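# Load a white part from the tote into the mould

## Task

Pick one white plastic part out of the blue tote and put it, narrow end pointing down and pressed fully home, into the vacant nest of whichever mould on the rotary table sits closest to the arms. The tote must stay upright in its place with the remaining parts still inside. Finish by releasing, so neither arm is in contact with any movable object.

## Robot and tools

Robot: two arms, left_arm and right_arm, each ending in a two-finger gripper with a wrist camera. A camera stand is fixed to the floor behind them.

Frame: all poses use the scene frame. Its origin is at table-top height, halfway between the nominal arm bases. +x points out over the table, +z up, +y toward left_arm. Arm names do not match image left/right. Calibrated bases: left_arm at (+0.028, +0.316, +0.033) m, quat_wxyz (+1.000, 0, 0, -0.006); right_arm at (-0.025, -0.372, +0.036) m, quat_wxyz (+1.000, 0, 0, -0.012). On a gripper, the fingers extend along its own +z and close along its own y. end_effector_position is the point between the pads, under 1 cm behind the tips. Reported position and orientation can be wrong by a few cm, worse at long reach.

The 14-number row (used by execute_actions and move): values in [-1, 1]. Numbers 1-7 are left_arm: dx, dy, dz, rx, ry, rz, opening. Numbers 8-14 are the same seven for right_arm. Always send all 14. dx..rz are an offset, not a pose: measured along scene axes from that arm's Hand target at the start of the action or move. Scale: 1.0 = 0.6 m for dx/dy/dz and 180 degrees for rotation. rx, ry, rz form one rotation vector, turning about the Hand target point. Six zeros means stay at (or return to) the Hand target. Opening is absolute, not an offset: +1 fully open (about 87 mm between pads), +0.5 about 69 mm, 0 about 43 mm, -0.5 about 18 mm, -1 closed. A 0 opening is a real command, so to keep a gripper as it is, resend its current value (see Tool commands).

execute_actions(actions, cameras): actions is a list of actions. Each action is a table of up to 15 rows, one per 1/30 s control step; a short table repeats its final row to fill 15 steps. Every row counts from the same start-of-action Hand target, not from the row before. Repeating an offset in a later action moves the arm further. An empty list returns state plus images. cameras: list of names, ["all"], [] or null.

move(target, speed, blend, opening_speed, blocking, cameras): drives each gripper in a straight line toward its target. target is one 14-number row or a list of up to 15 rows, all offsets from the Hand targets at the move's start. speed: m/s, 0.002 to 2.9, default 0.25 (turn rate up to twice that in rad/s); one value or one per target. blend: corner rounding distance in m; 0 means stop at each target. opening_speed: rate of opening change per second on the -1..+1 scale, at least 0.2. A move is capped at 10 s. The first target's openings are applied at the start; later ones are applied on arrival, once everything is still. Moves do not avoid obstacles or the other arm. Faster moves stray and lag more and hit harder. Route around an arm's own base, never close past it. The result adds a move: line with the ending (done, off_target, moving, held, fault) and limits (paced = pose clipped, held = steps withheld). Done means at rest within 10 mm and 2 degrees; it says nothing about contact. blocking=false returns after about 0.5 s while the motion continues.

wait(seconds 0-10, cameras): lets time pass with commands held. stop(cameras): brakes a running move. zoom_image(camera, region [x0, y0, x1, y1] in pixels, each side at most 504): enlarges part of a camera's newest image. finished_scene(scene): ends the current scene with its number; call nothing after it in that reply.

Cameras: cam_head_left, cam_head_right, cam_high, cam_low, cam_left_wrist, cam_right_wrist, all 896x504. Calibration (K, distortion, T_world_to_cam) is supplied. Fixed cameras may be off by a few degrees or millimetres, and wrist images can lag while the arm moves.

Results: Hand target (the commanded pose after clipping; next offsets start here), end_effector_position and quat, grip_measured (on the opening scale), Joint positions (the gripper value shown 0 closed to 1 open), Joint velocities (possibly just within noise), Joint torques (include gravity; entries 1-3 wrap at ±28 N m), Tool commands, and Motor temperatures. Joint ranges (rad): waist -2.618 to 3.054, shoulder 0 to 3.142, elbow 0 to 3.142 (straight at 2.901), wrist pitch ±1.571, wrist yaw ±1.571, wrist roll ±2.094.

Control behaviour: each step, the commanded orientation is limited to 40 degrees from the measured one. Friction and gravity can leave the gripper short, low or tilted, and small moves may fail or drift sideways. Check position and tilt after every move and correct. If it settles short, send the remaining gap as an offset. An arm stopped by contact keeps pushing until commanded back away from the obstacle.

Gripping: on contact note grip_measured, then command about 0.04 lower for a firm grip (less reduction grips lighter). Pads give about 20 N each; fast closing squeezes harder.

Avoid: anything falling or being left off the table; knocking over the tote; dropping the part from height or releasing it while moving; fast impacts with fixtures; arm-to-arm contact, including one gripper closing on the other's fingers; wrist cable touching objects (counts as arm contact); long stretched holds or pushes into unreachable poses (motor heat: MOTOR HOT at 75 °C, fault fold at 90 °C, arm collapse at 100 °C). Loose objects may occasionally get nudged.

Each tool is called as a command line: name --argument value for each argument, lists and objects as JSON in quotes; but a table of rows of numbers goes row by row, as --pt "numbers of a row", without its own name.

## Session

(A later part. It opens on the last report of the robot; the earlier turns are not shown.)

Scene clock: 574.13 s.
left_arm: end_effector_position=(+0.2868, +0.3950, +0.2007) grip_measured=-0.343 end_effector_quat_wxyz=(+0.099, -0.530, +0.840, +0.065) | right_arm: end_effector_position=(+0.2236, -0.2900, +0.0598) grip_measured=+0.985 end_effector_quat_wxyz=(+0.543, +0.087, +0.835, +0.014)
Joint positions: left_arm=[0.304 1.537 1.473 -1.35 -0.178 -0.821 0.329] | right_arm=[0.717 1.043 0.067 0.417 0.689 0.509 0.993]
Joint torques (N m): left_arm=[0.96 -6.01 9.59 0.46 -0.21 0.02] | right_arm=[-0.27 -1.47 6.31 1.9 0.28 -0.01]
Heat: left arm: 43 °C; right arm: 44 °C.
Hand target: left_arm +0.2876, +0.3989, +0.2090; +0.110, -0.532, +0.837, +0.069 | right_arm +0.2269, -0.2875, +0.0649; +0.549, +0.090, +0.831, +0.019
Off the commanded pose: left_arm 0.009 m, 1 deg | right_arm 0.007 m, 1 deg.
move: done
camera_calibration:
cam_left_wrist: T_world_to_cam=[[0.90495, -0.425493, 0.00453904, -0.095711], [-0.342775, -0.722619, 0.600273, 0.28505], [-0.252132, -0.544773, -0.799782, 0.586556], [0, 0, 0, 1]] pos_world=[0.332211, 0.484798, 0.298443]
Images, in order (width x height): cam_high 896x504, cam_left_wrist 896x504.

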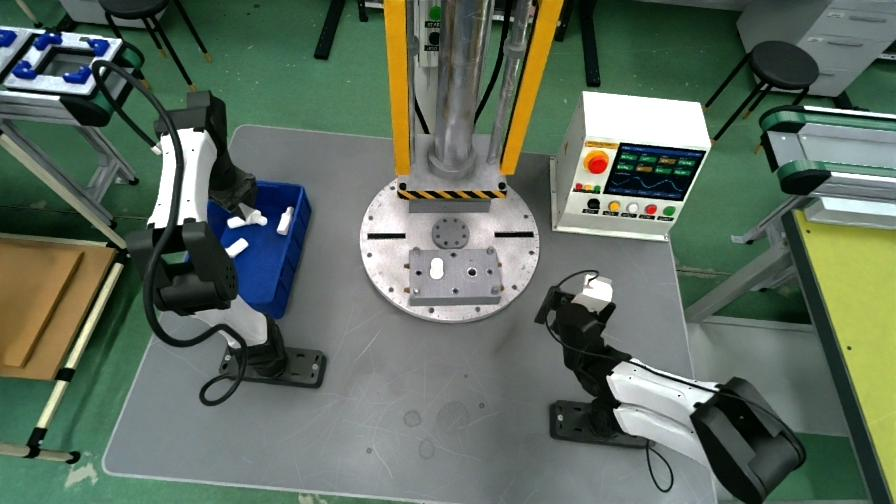

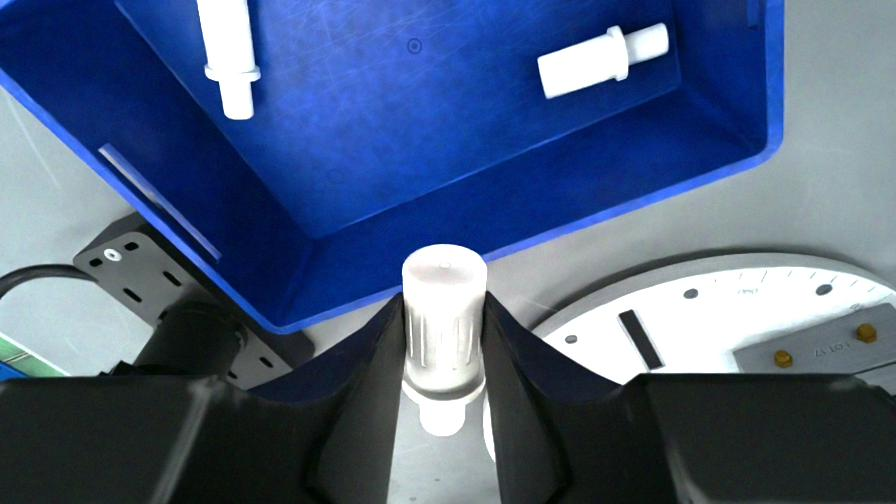

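move --target '[-0.0293,-0.3315,0.018,0,0,-0.4,-0.5,0,0,0,0,0,0,1]' --speed 0.13 --cameras '["cam_left_wrist","cam_high"]'

move --target '[-0.3333,-0.2167,-0.1,0,0,-0.405,-0.5,0,0,0,0,0,0,1]' --speed 0.13 --cameras '["all"]'

Scene clock: 623.53 s.
left_arm: end_effector_position=(+0.2627, +0.2067, +0.2159) grip_measured=-0.343 end_effector_quat_wxyz=(+0.121, +0.054, +0.991, +0.000) | right_arm: end_effector_position=(+0.2236, -0.2900, +0.0598) grip_measured=+0.985 end_effector_quat_wxyz=(+0.543, +0.087, +0.835, +0.014)
Joint positions: left_arm=[-0.434 1.484 1.482 -1.345 -0.093 -0.328 0.329] | right_arm=[0.717 1.043 0.067 0.417 0.689 0.509 0.993]
Joint torques (N m): left_arm=[0.24 -3.93 9.89 0.85 0.14 0.11] | right_arm=[-0.23 -1.43 6.39 1.91 0.29 0.01]
Heat: left arm: 44 °C; right arm: 44 °C.
Hand target: left_arm +0.2700, +0.1999, +0.2198; +0.130, +0.062, +0.990, -0.009 | right_arm +0.2269, -0.2875, +0.0649; +0.549, +0.090, +0.831, +0.019
Off the commanded pose: left_arm 0.011 m, 2 deg | right_arm 0.007 m, 1 deg.
move: off_target (left_arm)
camera_calibration:
cam_left_wrist: T_world_to_cam=[[-0.101742, -0.994799, -0.00481568, 0.230017], [-0.798747, 0.0788034, 0.596483, 0.0864844], [-0.593002, 0.0645338, -0.802611, 0.454278], [0, 0, 0, 1]] pos_world=[0.361869, 0.192689, 0.314129]
Images, in order (width x height): cam_high 896x504, cam_left_wrist 896x504.

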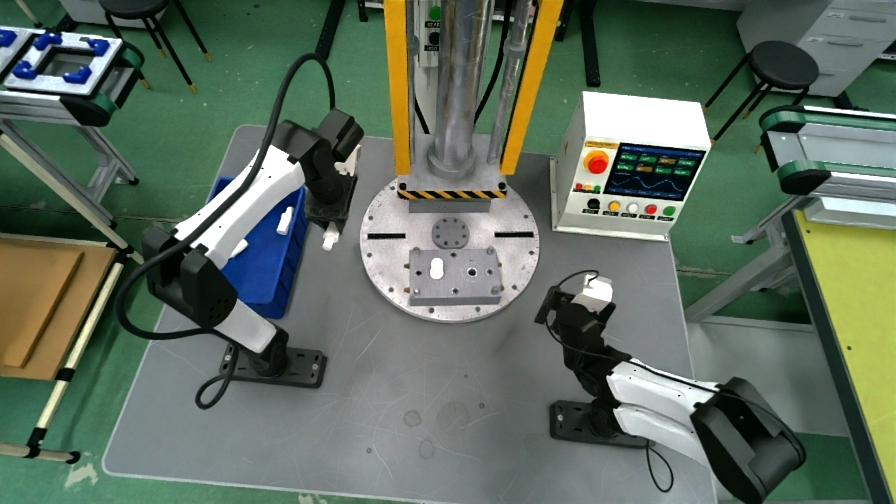

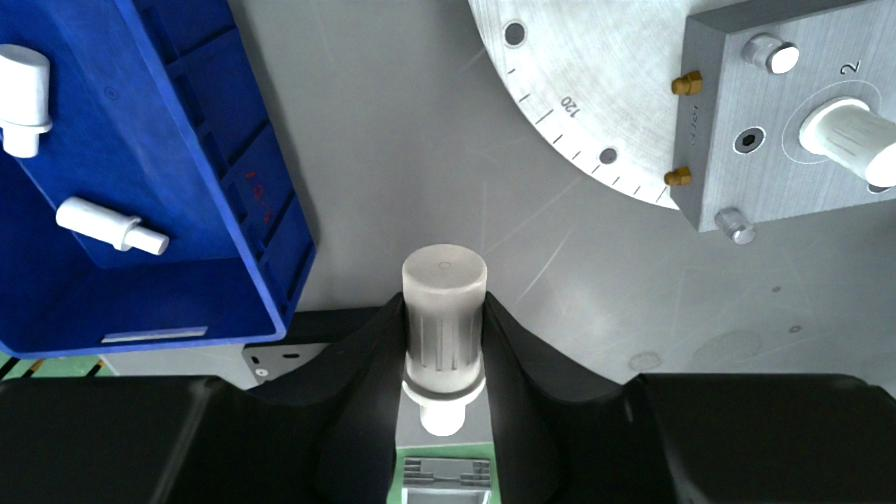

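Scene clock: 628.90 s.
left_arm: end_effector_position=(+0.0725, +0.0723, +0.1650) grip_measured=-0.343 end_effector_quat_wxyz=(+0.105, +0.630, +0.765, -0.083) | right_arm: end_effector_position=(+0.2236, -0.2900, +0.0598) grip_measured=+0.985 end_effector_quat_wxyz=(+0.543, +0.087, +0.835, +0.014)
Joint positions: left_arm=[-1.38 1.381 1.185 -1.107 -0.009 -0.013 0.329] | right_arm=[0.717 1.043 0.067 0.417 0.689 0.509 0.993]
Joint torques (N m): left_arm=[0.24 -3.48 6.64 1.01 0.21 0.1] | right_arm=[-0.38 -1.5 6.39 1.92 0.3 0.01]
Heat: left arm: 44 °C; right arm: 44 °C.
Hand target: left_arm +0.0700, +0.0698, +0.1598; +0.099, +0.637, +0.759, -0.085 | right_arm +0.2269, -0.2875, +0.0649; +0.549, +0.090, +0.831, +0.019
Off the commanded pose: left_arm 0.006 m, 1 deg | right_arm 0.007 m, 1 deg.
move: done
camera_calibration:
cam_left_wrist: T_world_to_cam=[[-0.980576, -0.1961, 0.00393115, 0.0811868], [-0.158273, 0.802943, 0.574659, -0.119699], [-0.115847, 0.562875, -0.818384, 0.241327], [0, 0, 0, 1]] pos_world=[0.0886218, -0.0238043, 0.265965]

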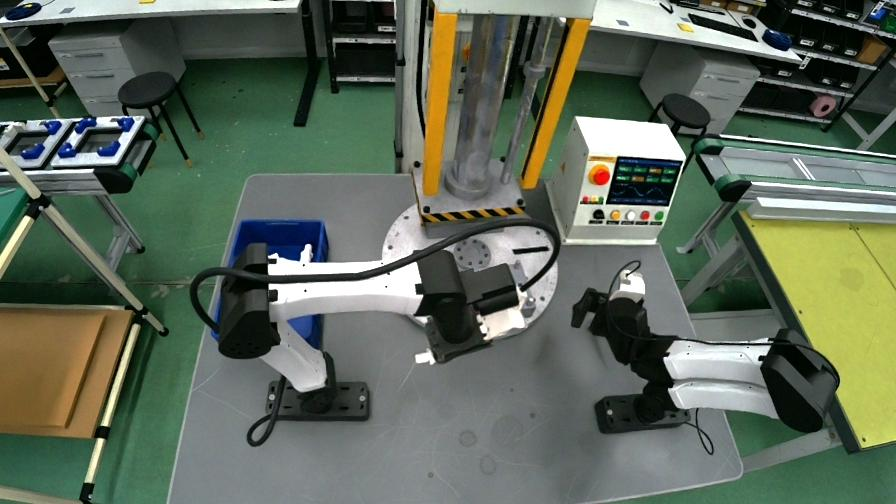

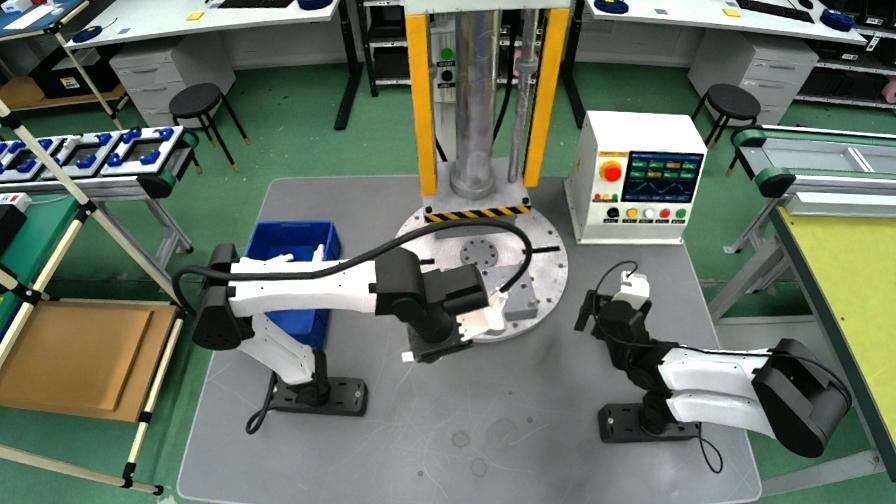

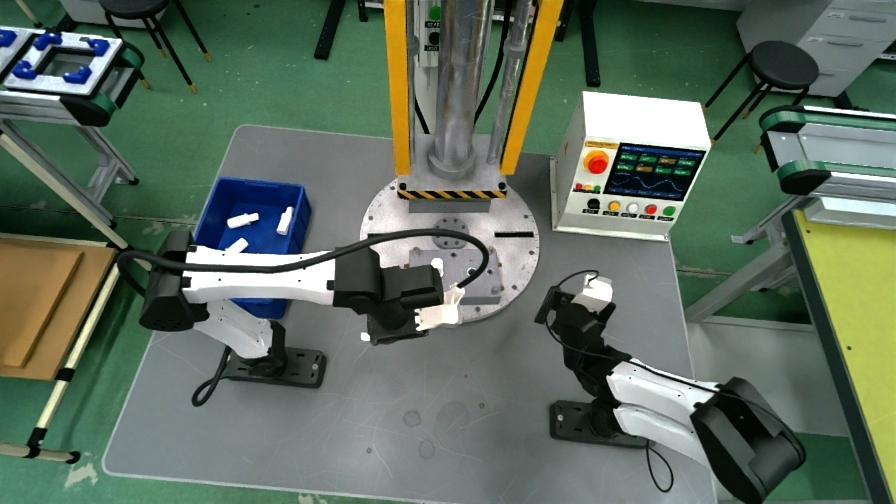

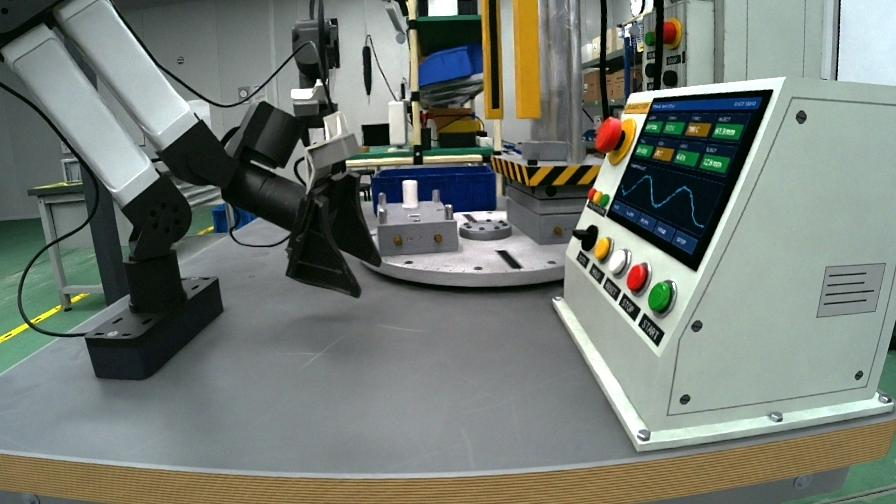

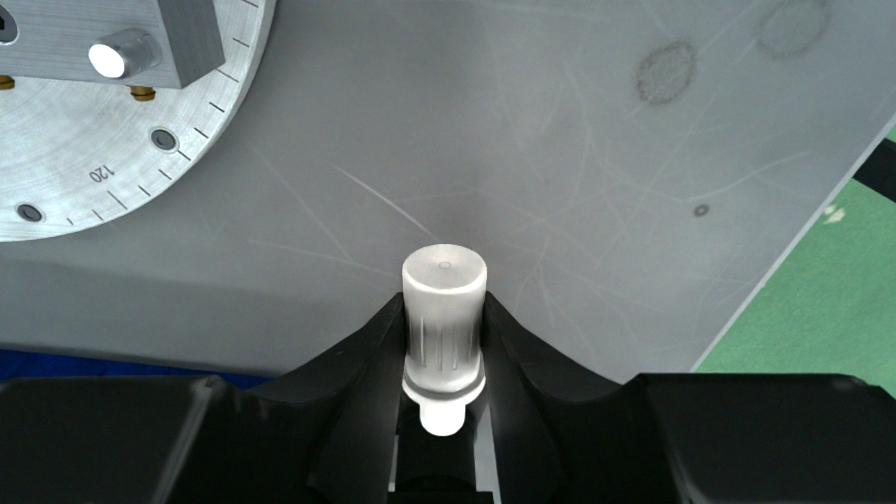

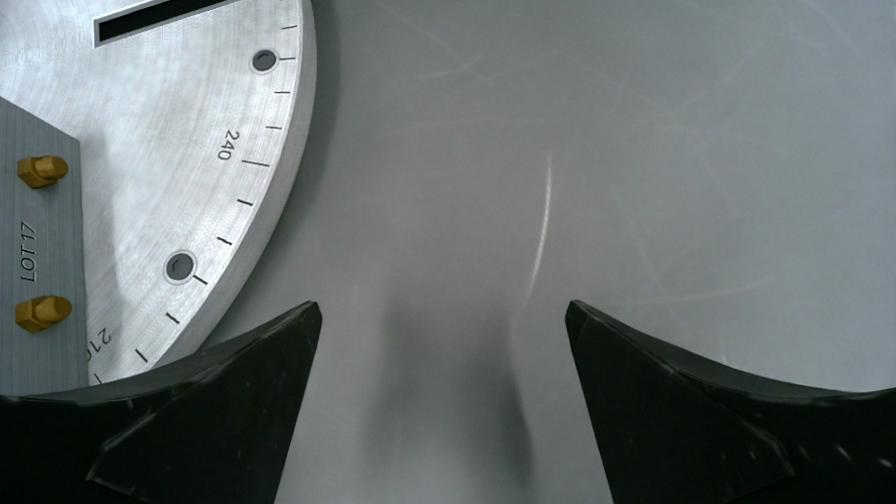

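move --target '[0,0,-0.2388,0,0,0,-0.5,0,0,0,0,0,0,1]' --speed 0.06 --cameras '["cam_left_wrist","cam_high"]'

Scene clock: 640.80 s.
left_arm: end_effector_position=(+0.0728, +0.0707, +0.0213) grip_measured=-0.343 end_effector_quat_wxyz=(+0.103, +0.631, +0.765, -0.081) | right_arm: end_effector_position=(+0.2236, -0.2900, +0.0598) grip_measured=+0.985 end_effector_quat_wxyz=(+0.543, +0.087, +0.835, +0.014)
Joint positions: left_arm=[-1.38 1.545 0.731 -0.494 -0.009 -0.013 0.329] | right_arm=[0.717 1.043 0.067 0.417 0.689 0.509 0.993]
Joint torques (N m): left_arm=[0.21 -3.97 5.76 1.01 0.21 0.11] | right_arm=[-0.27 -1.4 6.26 1.91 0.28 0]
Heat: left arm: 44 °C; right arm: 44 °C.
Hand target: left_arm +0.0700, +0.0699, +0.0164; +0.099, +0.637, +0.759, -0.084 | right_arm +0.2269, -0.2875, +0.0649; +0.549, +0.090, +0.831, +0.019
Off the commanded pose: left_arm 0.006 m, 1 deg | right_arm 0.007 m, 1 deg.
move: done
camera_calibration:
cam_left_wrist: T_world_to_cam=[[-0.980656, -0.195706, 0.00367944, 0.0817651], [-0.157478, 0.799983, 0.578988, -0.0356511], [-0.116255, 0.567209, -0.815328, 0.12429], [0, 0, 0, 1]] pos_world=[0.0890185, -0.0259761, 0.121678]
Images, in order (width x height): cam_high 896x504, cam_left_wrist 896x504.

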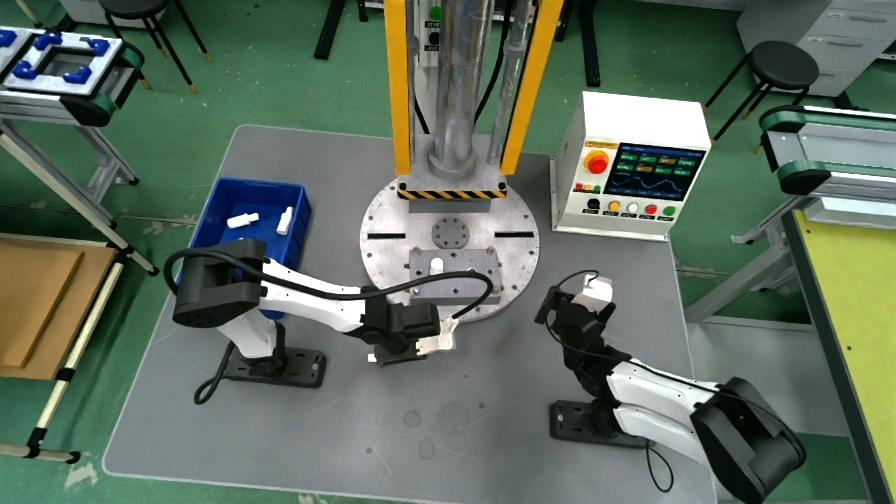

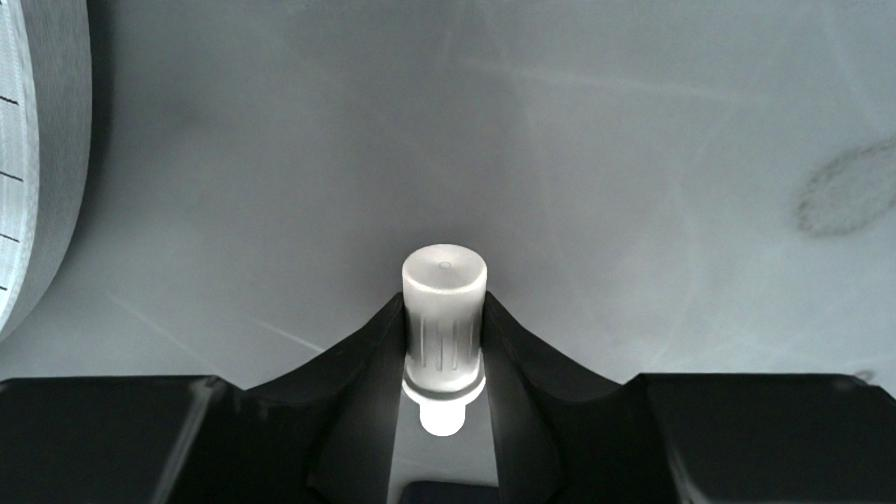

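move --target '[0,0,-0.0055,0,0,0,-0.5,0,0,0,0,0,0,1]' --speed 0.02

move --target '[0,0,-0.004,0,0,0,-0.5,0,0,0,0,0,0,1]' --speed 0.02 --cameras '["cam_left_wrist"]'

Scene clock: 649.67 s.
left_arm: end_effector_position=(+0.0729, +0.0702, +0.0184) grip_measured=-0.343 end_effector_quat_wxyz=(+0.103, +0.631, +0.765, -0.082) | right_arm: end_effector_position=(+0.2236, -0.2900, +0.0598) grip_measured=+0.985 end_effector_quat_wxyz=(+0.543, +0.087, +0.835, +0.014)
Joint positions: left_arm=[-1.38 1.553 0.725 -0.478 -0.009 -0.013 0.329] | right_arm=[0.717 1.043 0.067 0.417 0.689 0.509 0.993]
Joint torques (N m): left_arm=[0.21 -3.96 5.65 1.01 0.21 0.12] | right_arm=[-0.31 -1.42 6.35 1.93 0.29 0.02]
Heat: left arm: 44 °C; right arm: 44 °C.
Hand target: left_arm +0.0701, +0.0698, +0.0132; +0.099, +0.637, +0.759, -0.084 | right_arm +0.2269, -0.2875, +0.0649; +0.549, +0.090, +0.831, +0.019
Off the commanded pose: left_arm 0.006 m, 1 deg | right_arm 0.007 m, 1 deg.
move: done

Scene clock: 650.53 s.
left_arm: end_effector_position=(+0.0729, +0.0701, +0.0160) grip_measured=-0.343 end_effector_quat_wxyz=(+0.103, +0.631, +0.765, -0.082) | right_arm: end_effector_position=(+0.2236, -0.2900, +0.0598) grip_measured=+0.985 end_effector_quat_wxyz=(+0.543, +0.087, +0.835, +0.014)
Joint positions: left_arm=[-1.38 1.56 0.72 -0.466 -0.009 -0.013 0.329] | right_arm=[0.717 1.043 0.067 0.417 0.689 0.509 0.993]
Joint torques (N m): left_arm=[0.24 -3.97 5.6 1.01 0.2 0.12] | right_arm=[-0.42 -1.48 6.27 1.95 0.29 0.03]
Heat: left arm: 44 °C; right arm: 44 °C.
Hand target: left_arm +0.0700, +0.0699, +0.0107; +0.099, +0.637, +0.759, -0.084 | right_arm +0.2269, -0.2875, +0.0649; +0.549, +0.090, +0.831, +0.019
Off the commanded pose: left_arm 0.006 m, 1 deg | right_arm 0.007 m, 1 deg.
move: done
camera_calibration:
cam_left_wrist: T_world_to_cam=[[-0.980664, -0.195661, 0.00375652, 0.0817968], [-0.157573, 0.800856, 0.577755, -0.0321208], [-0.116052, 0.565991, -0.816202, 0.120342], [0, 0, 0, 1]] pos_world=[0.0891198, -0.026384, 0.116474]
Images, in order (width x height): cam_left_wrist 896x504.

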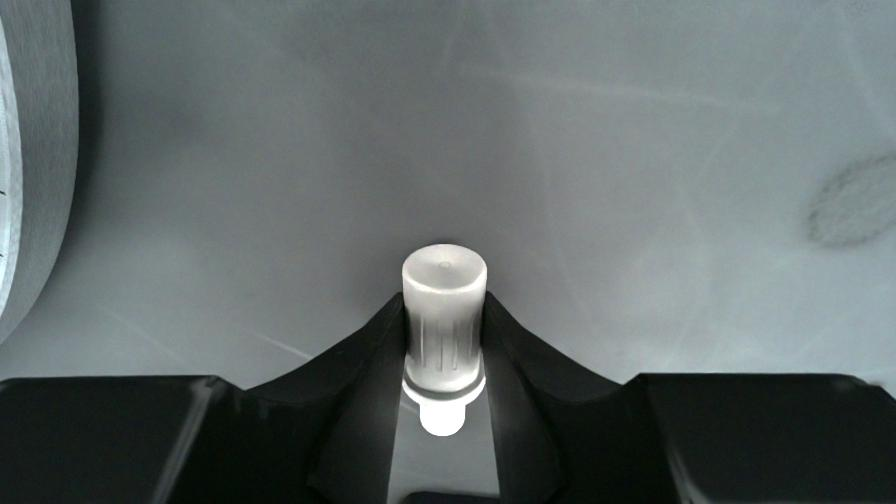

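move --target '[0,0,-0.0025,0,0,0,-0.5,0,0,0,0,0,0,1]' --speed 0.02

move --target '[0,0,-0.0025,0,0,0,-0.5,0,0,0,0,0,0,1]' --speed 0.02 --cameras '["cam_left_wrist"]'

Scene clock: 656.77 s.
left_arm: end_effector_position=(+0.0732, +0.0685, +0.0161) grip_measured=-0.343 end_effector_quat_wxyz=(+0.106, +0.630, +0.765, -0.084) | right_arm: end_effector_position=(+0.2236, -0.2900, +0.0598) grip_measured=+0.985 end_effector_quat_wxyz=(+0.543, +0.087, +0.835, +0.014)
Joint positions: left_arm=[-1.38 1.56 0.72 -0.46 -0.009 -0.013 0.329] | right_arm=[0.717 1.043 0.067 0.417 0.689 0.509 0.993]
Joint torques (N m): left_arm=[0.25 -3.7 5.29 1 0.21 0.11] | right_arm=[-0.35 -1.43 6.37 1.9 0.28 0.01]
Heat: left arm: 44 °C; right arm: 44 °C.
Hand target: left_arm +0.0700, +0.0699, +0.0092; +0.099, +0.637, +0.759, -0.084 | right_arm +0.2269, -0.2875, +0.0649; +0.549, +0.090, +0.831, +0.019
Off the commanded pose: left_arm 0.008 m, 1 deg | right_arm 0.007 m, 1 deg.
move: done

Scene clock: 657.47 s.
left_arm: end_effector_position=(+0.0730, +0.0695, +0.0141) grip_measured=-0.343 end_effector_quat_wxyz=(+0.104, +0.630, +0.765, -0.082) | right_arm: end_effector_position=(+0.2236, -0.2900, +0.0598) grip_measured=+0.985 end_effector_quat_wxyz=(+0.543, +0.087, +0.835, +0.014)
Joint positions: left_arm=[-1.38 1.565 0.715 -0.455 -0.009 -0.013 0.329] | right_arm=[0.717 1.043 0.067 0.417 0.689 0.509 0.993]
Joint torques (N m): left_arm=[0.23 -3.81 5.33 1.04 0.2 0.11] | right_arm=[-0.39 -1.54 6.31 1.91 0.29 0.02]
Heat: left arm: 44 °C; right arm: 44 °C.
Hand target: left_arm +0.0700, +0.0700, +0.0078; +0.099, +0.637, +0.759, -0.084 | right_arm +0.2269, -0.2875, +0.0649; +0.549, +0.090, +0.831, +0.019
Off the commanded pose: left_arm 0.007 m, 1 deg | right_arm 0.007 m, 1 deg.
move: done
camera_calibration:
cam_left_wrist: T_world_to_cam=[[-0.980653, -0.195718, 0.00378016, 0.0817193], [-0.157866, 0.802116, 0.575925, -0.0305355], [-0.115751, 0.564185, -0.817494, 0.119256], [0, 0, 0, 1]] pos_world=[0.0891219, -0.0267958, 0.114769]
Images, in order (width x height): cam_left_wrist 896x504.

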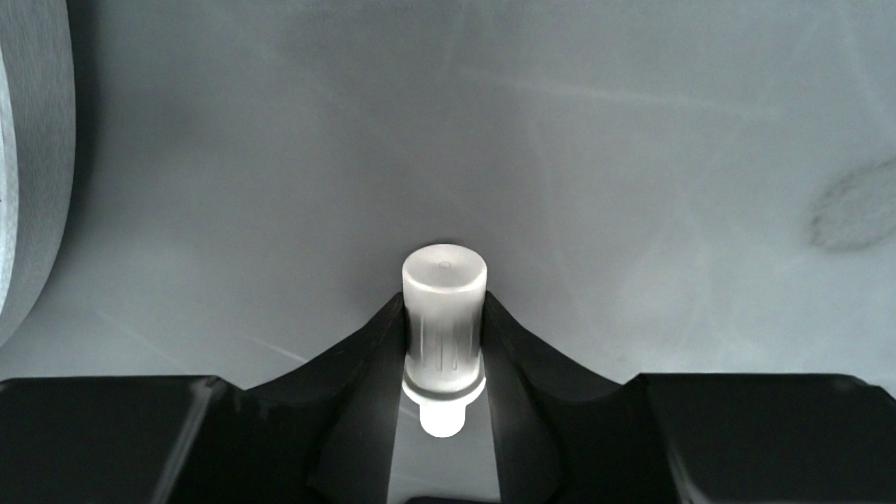

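move --target '[0,0,-0.0025,0,0,0,-0.5,0,0,0,0,0,0,1]' --speed 0.02

move --target '[0,0,-0.0025,0,0,0,-0.5,0,0,0,0,0,0,1]' --speed 0.02 --cameras '["cam_left_wrist"]'

Scene clock: 682.37 s.
left_arm: end_effector_position=(+0.0730, +0.0694, +0.0141) grip_measured=-0.343 end_effector_quat_wxyz=(+0.104, +0.630, +0.765, -0.083) | right_arm: end_effector_position=(+0.2236, -0.2900, +0.0598) grip_measured=+0.985 end_effector_quat_wxyz=(+0.543, +0.087, +0.835, +0.014)
Joint positions: left_arm=[-1.38 1.565 0.715 -0.454 -0.009 -0.013 0.329] | right_arm=[0.717 1.043 0.067 0.417 0.689 0.509 0.993]
Joint torques (N m): left_arm=[0.25 -3.54 5.05 1.11 0.21 0.11] | right_arm=[-0.25 -1.47 6.31 1.93 0.27 0]
Heat: left arm: 42 °C; right arm: 44 °C.
Hand target: left_arm +0.0700, +0.0699, +0.0063; +0.099, +0.637, +0.759, -0.084 | right_arm +0.2269, -0.2875, +0.0649; +0.549, +0.090, +0.831, +0.019
Off the commanded pose: left_arm 0.008 m, 1 deg | right_arm 0.007 m, 1 deg.
move: done

Scene clock: 683.07 s.
left_arm: end_effector_position=(+0.0731, +0.0690, +0.0139) grip_measured=-0.343 end_effector_quat_wxyz=(+0.105, +0.630, +0.765, -0.083) | right_arm: end_effector_position=(+0.2236, -0.2900, +0.0598) grip_measured=+0.985 end_effector_quat_wxyz=(+0.543, +0.087, +0.835, +0.014)
Joint positions: left_arm=[-1.38 1.565 0.714 -0.451 -0.009 -0.012 0.329] | right_arm=[0.717 1.043 0.067 0.417 0.689 0.509 0.993]
Joint torques (N m): left_arm=[0.25 -3.26 4.86 1.14 0.2 0.11] | right_arm=[-0.32 -1.42 6.37 1.93 0.29 0]
Heat: left arm: 42 °C; right arm: 44 °C.
Hand target: left_arm +0.0701, +0.0699, +0.0048; +0.099, +0.638, +0.759, -0.084 | right_arm +0.2269, -0.2875, +0.0649; +0.549, +0.090, +0.831, +0.019
Off the commanded pose: left_arm 0.010 m, 1 deg | right_arm 0.007 m, 1 deg.
move: done
camera_calibration:
cam_left_wrist: T_world_to_cam=[[-0.980733, -0.195316, 0.00372654, 0.0817053], [-0.15788, 0.803703, 0.573703, -0.0301179], [-0.115048, 0.562062, -0.819055, 0.119513], [0, 0, 0, 1]] pos_world=[0.0891259, -0.0270097, 0.114862]
Images, in order (width x height): cam_left_wrist 896x504.

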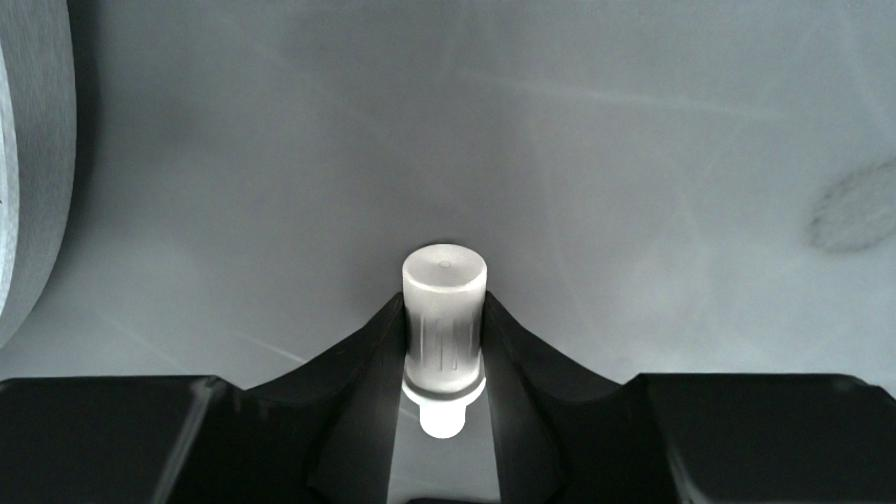

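move --target '[0,0,0.008,0,0,0,-0.5,0,0,0,0,0,0,1]' --speed 0.02

move --target '[0,0,0,0,0,0,0.1,0,0,0,0,0,0,1]' --speed 0.02 --opening_speed 0.3 --cameras '["cam_left_wrist"]'

Scene clock: 690.10 s.
left_arm: end_effector_position=(+0.0731, +0.0690, +0.0139) grip_measured=-0.343 end_effector_quat_wxyz=(+0.105, +0.630, +0.765, -0.083) | right_arm: end_effector_position=(+0.2236, -0.2900, +0.0598) grip_measured=+0.985 end_effector_quat_wxyz=(+0.543, +0.087, +0.835, +0.014)
Joint positions: left_arm=[-1.38 1.565 0.714 -0.451 -0.009 -0.012 0.329] | right_arm=[0.717 1.043 0.067 0.417 0.689 0.509 0.993]
Joint torques (N m): left_arm=[0.21 -4.14 5.85 0.93 0.21 0.11] | right_arm=[-0.35 -1.44 6.26 1.9 0.28 0.01]
Heat: left arm: 42 °C; right arm: 44 °C.
Hand target: left_arm +0.0701, +0.0698, +0.0096; +0.099, +0.638, +0.759, -0.084 | right_arm +0.2269, -0.2875, +0.0649; +0.549, +0.090, +0.831, +0.019
Off the commanded pose: left_arm 0.005 m, 1 deg | right_arm 0.007 m, 1 deg.
move: done

Scene clock: 692.30 s.
left_arm: end_effector_position=(+0.0731, +0.0690, +0.0139) grip_measured=+0.100 end_effector_quat_wxyz=(+0.105, +0.630, +0.765, -0.083) | right_arm: end_effector_position=(+0.2236, -0.2900, +0.0598) grip_measured=+0.985 end_effector_quat_wxyz=(+0.543, +0.087, +0.835, +0.014)
Joint positions: left_arm=[-1.38 1.565 0.714 -0.451 -0.009 -0.012 0.55] | right_arm=[0.717 1.043 0.067 0.417 0.689 0.509 0.993]
Joint torques (N m): left_arm=[0.25 -4.14 5.85 0.93 0.21 0.11] | right_arm=[-0.31 -1.42 6.24 1.92 0.29 0]
Heat: left arm: 43 °C; right arm: 44 °C.
Hand target: left_arm +0.0701, +0.0698, +0.0096; +0.099, +0.637, +0.759, -0.084 | right_arm +0.2269, -0.2875, +0.0649; +0.549, +0.090, +0.831, +0.019
Off the commanded pose: left_arm 0.005 m, 1 deg | right_arm 0.007 m, 1 deg.
move: done
camera_calibration:
cam_left_wrist: T_world_to_cam=[[-0.980733, -0.195316, 0.00372654, 0.0817053], [-0.15788, 0.803703, 0.573703, -0.0301179], [-0.115048, 0.562062, -0.819055, 0.119513], [0, 0, 0, 1]] pos_world=[0.0891259, -0.0270097, 0.114862]
Images, in order (width x height): cam_left_wrist 896x504.

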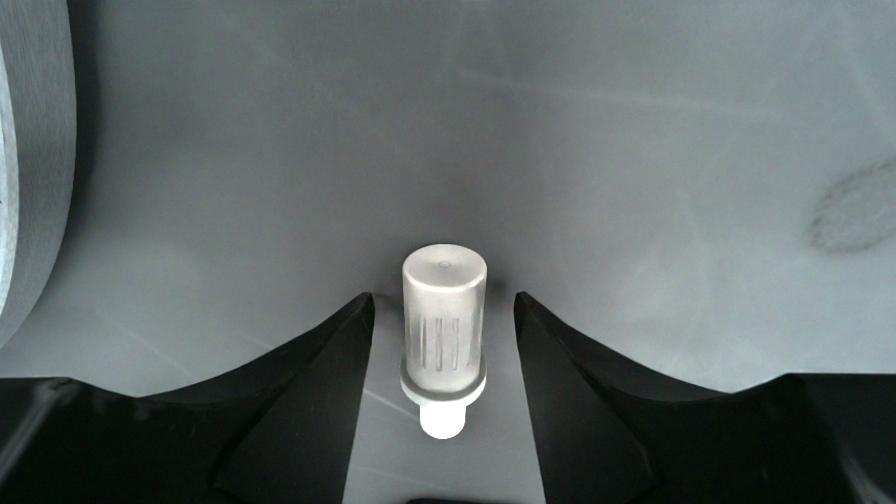

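move --target '[0.0018,-0.0098,0.0067,0.1221,0.0239,0.0006,0.1,0,0,0,0,0,0,1]' --speed 0.05 --cameras '["cam_left_wrist","cam_high","cam_low"]'

Scene clock: 720.13 s.
left_arm: end_effector_position=(+0.0722, +0.0682, +0.0147) grip_measured=+0.100 end_effector_quat_wxyz=(-0.046, +0.636, +0.769, +0.041) | right_arm: end_effector_position=(+0.2236, -0.2900, +0.0598) grip_measured=+0.985 end_effector_quat_wxyz=(+0.543, +0.087, +0.835, +0.014)
Joint positions: left_arm=[-1.38 1.926 1.114 -0.882 -0.003 -0.01 0.55] | right_arm=[0.717 1.043 0.067 0.417 0.689 0.509 0.993]
Joint torques (N m): left_arm=[0.62 -5.91 8.03 0.05 0.22 0.11] | right_arm=[-0.34 -1.4 6.32 1.92 0.27 0.01]
Heat: left arm: 43 °C; right arm: 44 °C.
Hand target: left_arm +0.0711, +0.0641, +0.0136; -0.052, +0.640, +0.765, +0.038 | right_arm +0.2269, -0.2875, +0.0649; +0.549, +0.090, +0.831, +0.019
Off the commanded pose: left_arm 0.004 m, 1 deg | right_arm 0.007 m, 1 deg.
move: done
camera_calibration:
cam_left_wrist: T_world_to_cam=[[-0.981021, -0.193875, 0.00307575, 0.0806365], [-0.101668, 0.527826, 0.843246, -0.0192593], [-0.165108, 0.82693, -0.537519, 0.101921], [0, 0, 0, 1]] pos_world=[0.093976, -0.0584823, 0.0707766]
Images, in order (width x height): cam_high 896x504, cam_low 896x504, cam_left_wrist 896x504.

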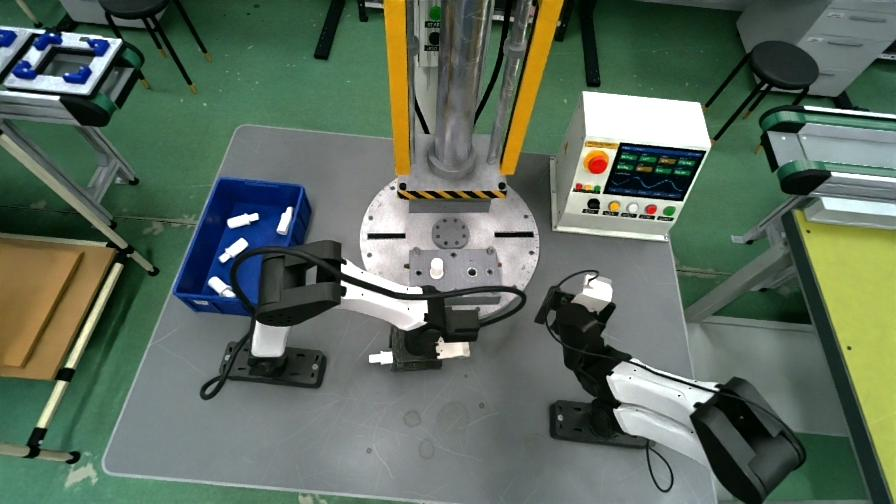

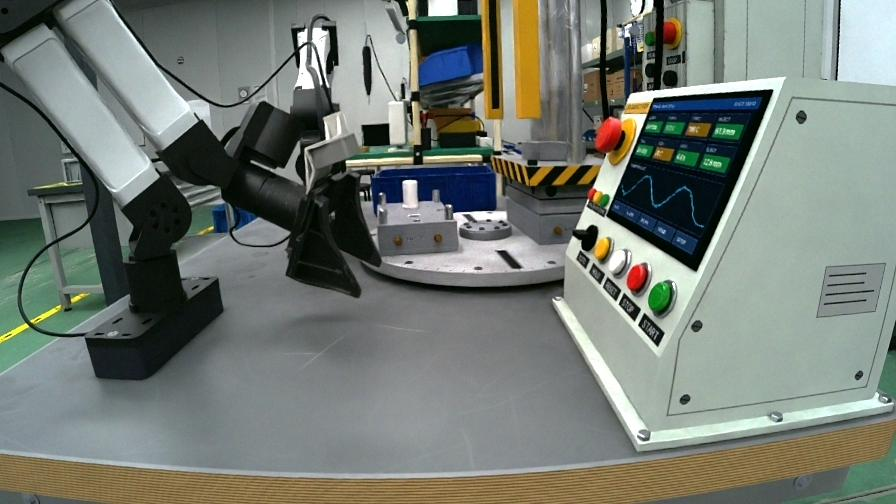

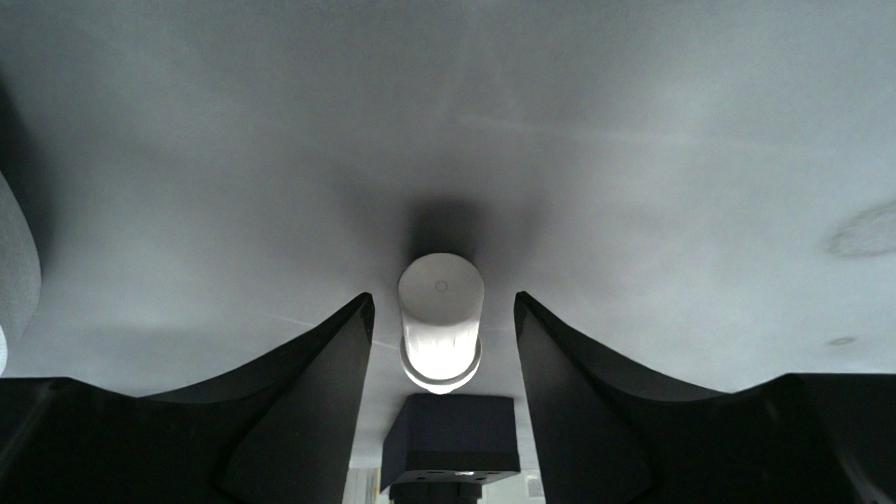

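move --target '[0,0,0,0,0,0,-0.5,0,0,0,0,0,0,1]' --speed 0.02 --opening_speed 0.3 --cameras '["cam_left_wrist"]'

Scene clock: 737.50 s.
left_arm: end_effector_position=(+0.0722, +0.0683, +0.0147) grip_measured=-0.343 end_effector_quat_wxyz=(-0.046, +0.637, +0.769, +0.041) | right_arm: end_effector_position=(+0.2236, -0.2900, +0.0598) grip_measured=+0.985 end_effector_quat_wxyz=(+0.543, +0.087, +0.835, +0.014)
Joint positions: left_arm=[-1.38 1.926 1.114 -0.882 -0.003 -0.01 0.328] | right_arm=[0.717 1.043 0.067 0.417 0.689 0.509 0.993]
Joint torques (N m): left_arm=[0.62 -5.96 8.03 0.01 0.22 0.11] | right_arm=[-0.29 -1.44 6.35 1.92 0.26 0.01]
Heat: left arm: 43 °C; right arm: 44 °C.
Hand target: left_arm +0.0712, +0.0640, +0.0136; -0.052, +0.640, +0.765, +0.038 | right_arm +0.2269, -0.2875, +0.0649; +0.549, +0.090, +0.831, +0.019
Off the commanded pose: left_arm 0.005 m, 1 deg | right_arm 0.007 m, 1 deg.
move: done
camera_calibration:
cam_left_wrist: T_world_to_cam=[[-0.981084, -0.193557, 0.0031512, 0.080578], [-0.101378, 0.527589, 0.843429, -0.0193782], [-0.164914, 0.827155, -0.537232, 0.101796], [0, 0, 0, 1]] pos_world=[0.0938767, -0.0583806, 0.0707781]
Images, in order (width x height): cam_left_wrist 896x504.

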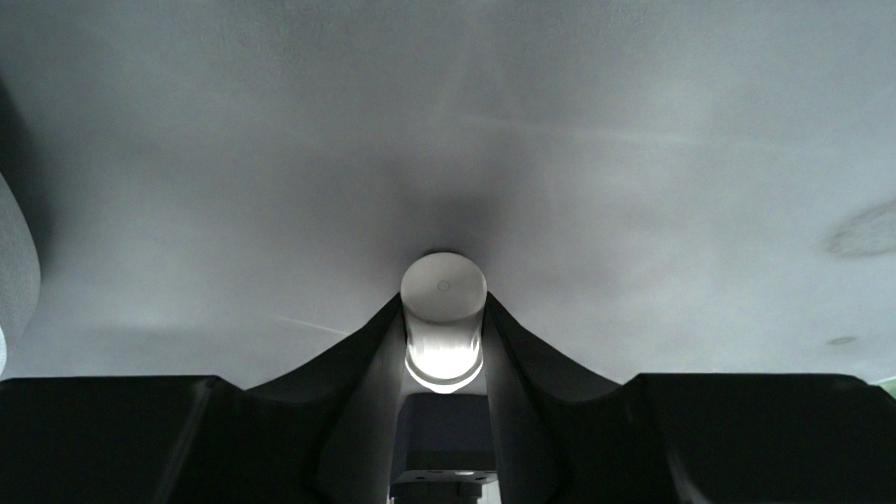

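move --target '[0,0,0.3,0,0,0,-0.5,0,0,0,0,0,0,1]' --speed 0.08 --cameras '["cam_left_wrist","cam_high"]'

Scene clock: 774.53 s.
left_arm: end_effector_position=(+0.0728, +0.0649, +0.1816) grip_measured=-0.343 end_effector_quat_wxyz=(-0.062, +0.636, +0.768, +0.054) | right_arm: end_effector_position=(+0.2236, -0.2900, +0.0598) grip_measured=+0.985 end_effector_quat_wxyz=(+0.543, +0.087, +0.835, +0.014)
Joint positions: left_arm=[-1.38 1.822 1.658 -1.57 -0.003 -0.01 0.328] | right_arm=[0.717 1.043 0.067 0.417 0.689 0.509 0.993]
Joint torques (N m): left_arm=[0.64 -9.44 8.9 -0.13 0.22 0.11] | right_arm=[-0.36 -1.4 6.39 1.93 0.28 0]
Heat: left arm: 43 °C; right arm: 44 °C.
Hand target: left_arm +0.0712, +0.0640, +0.1936; -0.052, +0.640, +0.765, +0.038 | right_arm +0.2269, -0.2875, +0.0649; +0.549, +0.090, +0.831, +0.019
Off the commanded pose: left_arm 0.012 m, 2 deg | right_arm 0.007 m, 1 deg.
joint sent to its limit (left arm) — joint 4 (wrist pitch), lower limit. The joint targets still meet the commanded pose.
move: off_target (left_arm)
camera_calibration:
cam_left_wrist: T_world_to_cam=[[-0.981075, -0.193611, 0.00239807, 0.080199], [-0.0953051, 0.493641, 0.864428, -0.160284], [-0.168547, 0.847841, -0.502751, 0.187151], [0, 0, 0, 1]] pos_world=[0.0949491, -0.0640241, 0.232452]
Images, in order (width x height): cam_high 896x504, cam_left_wrist 896x504.

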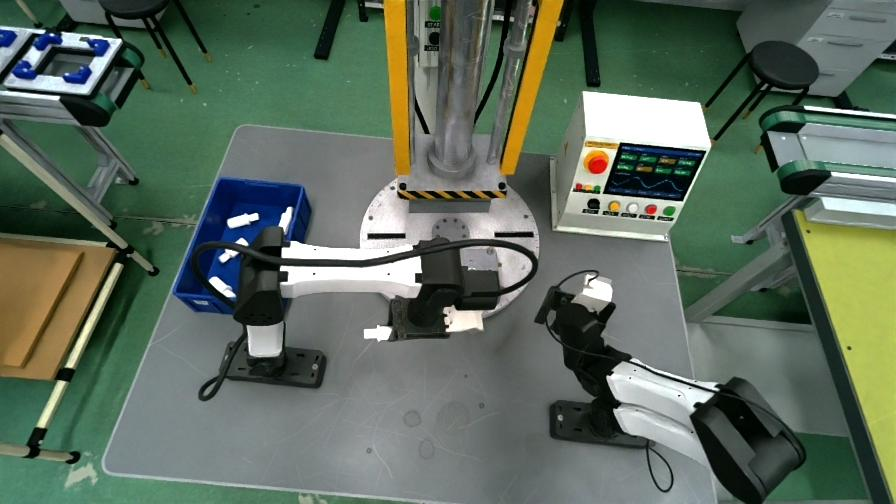

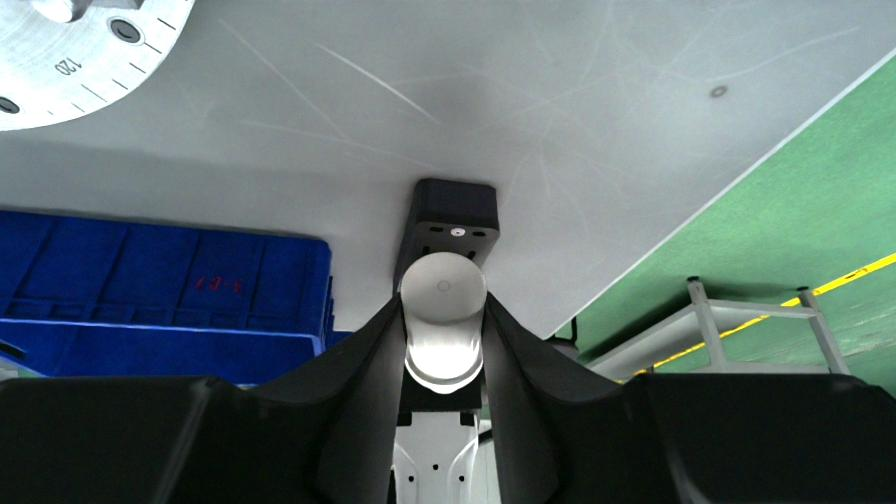

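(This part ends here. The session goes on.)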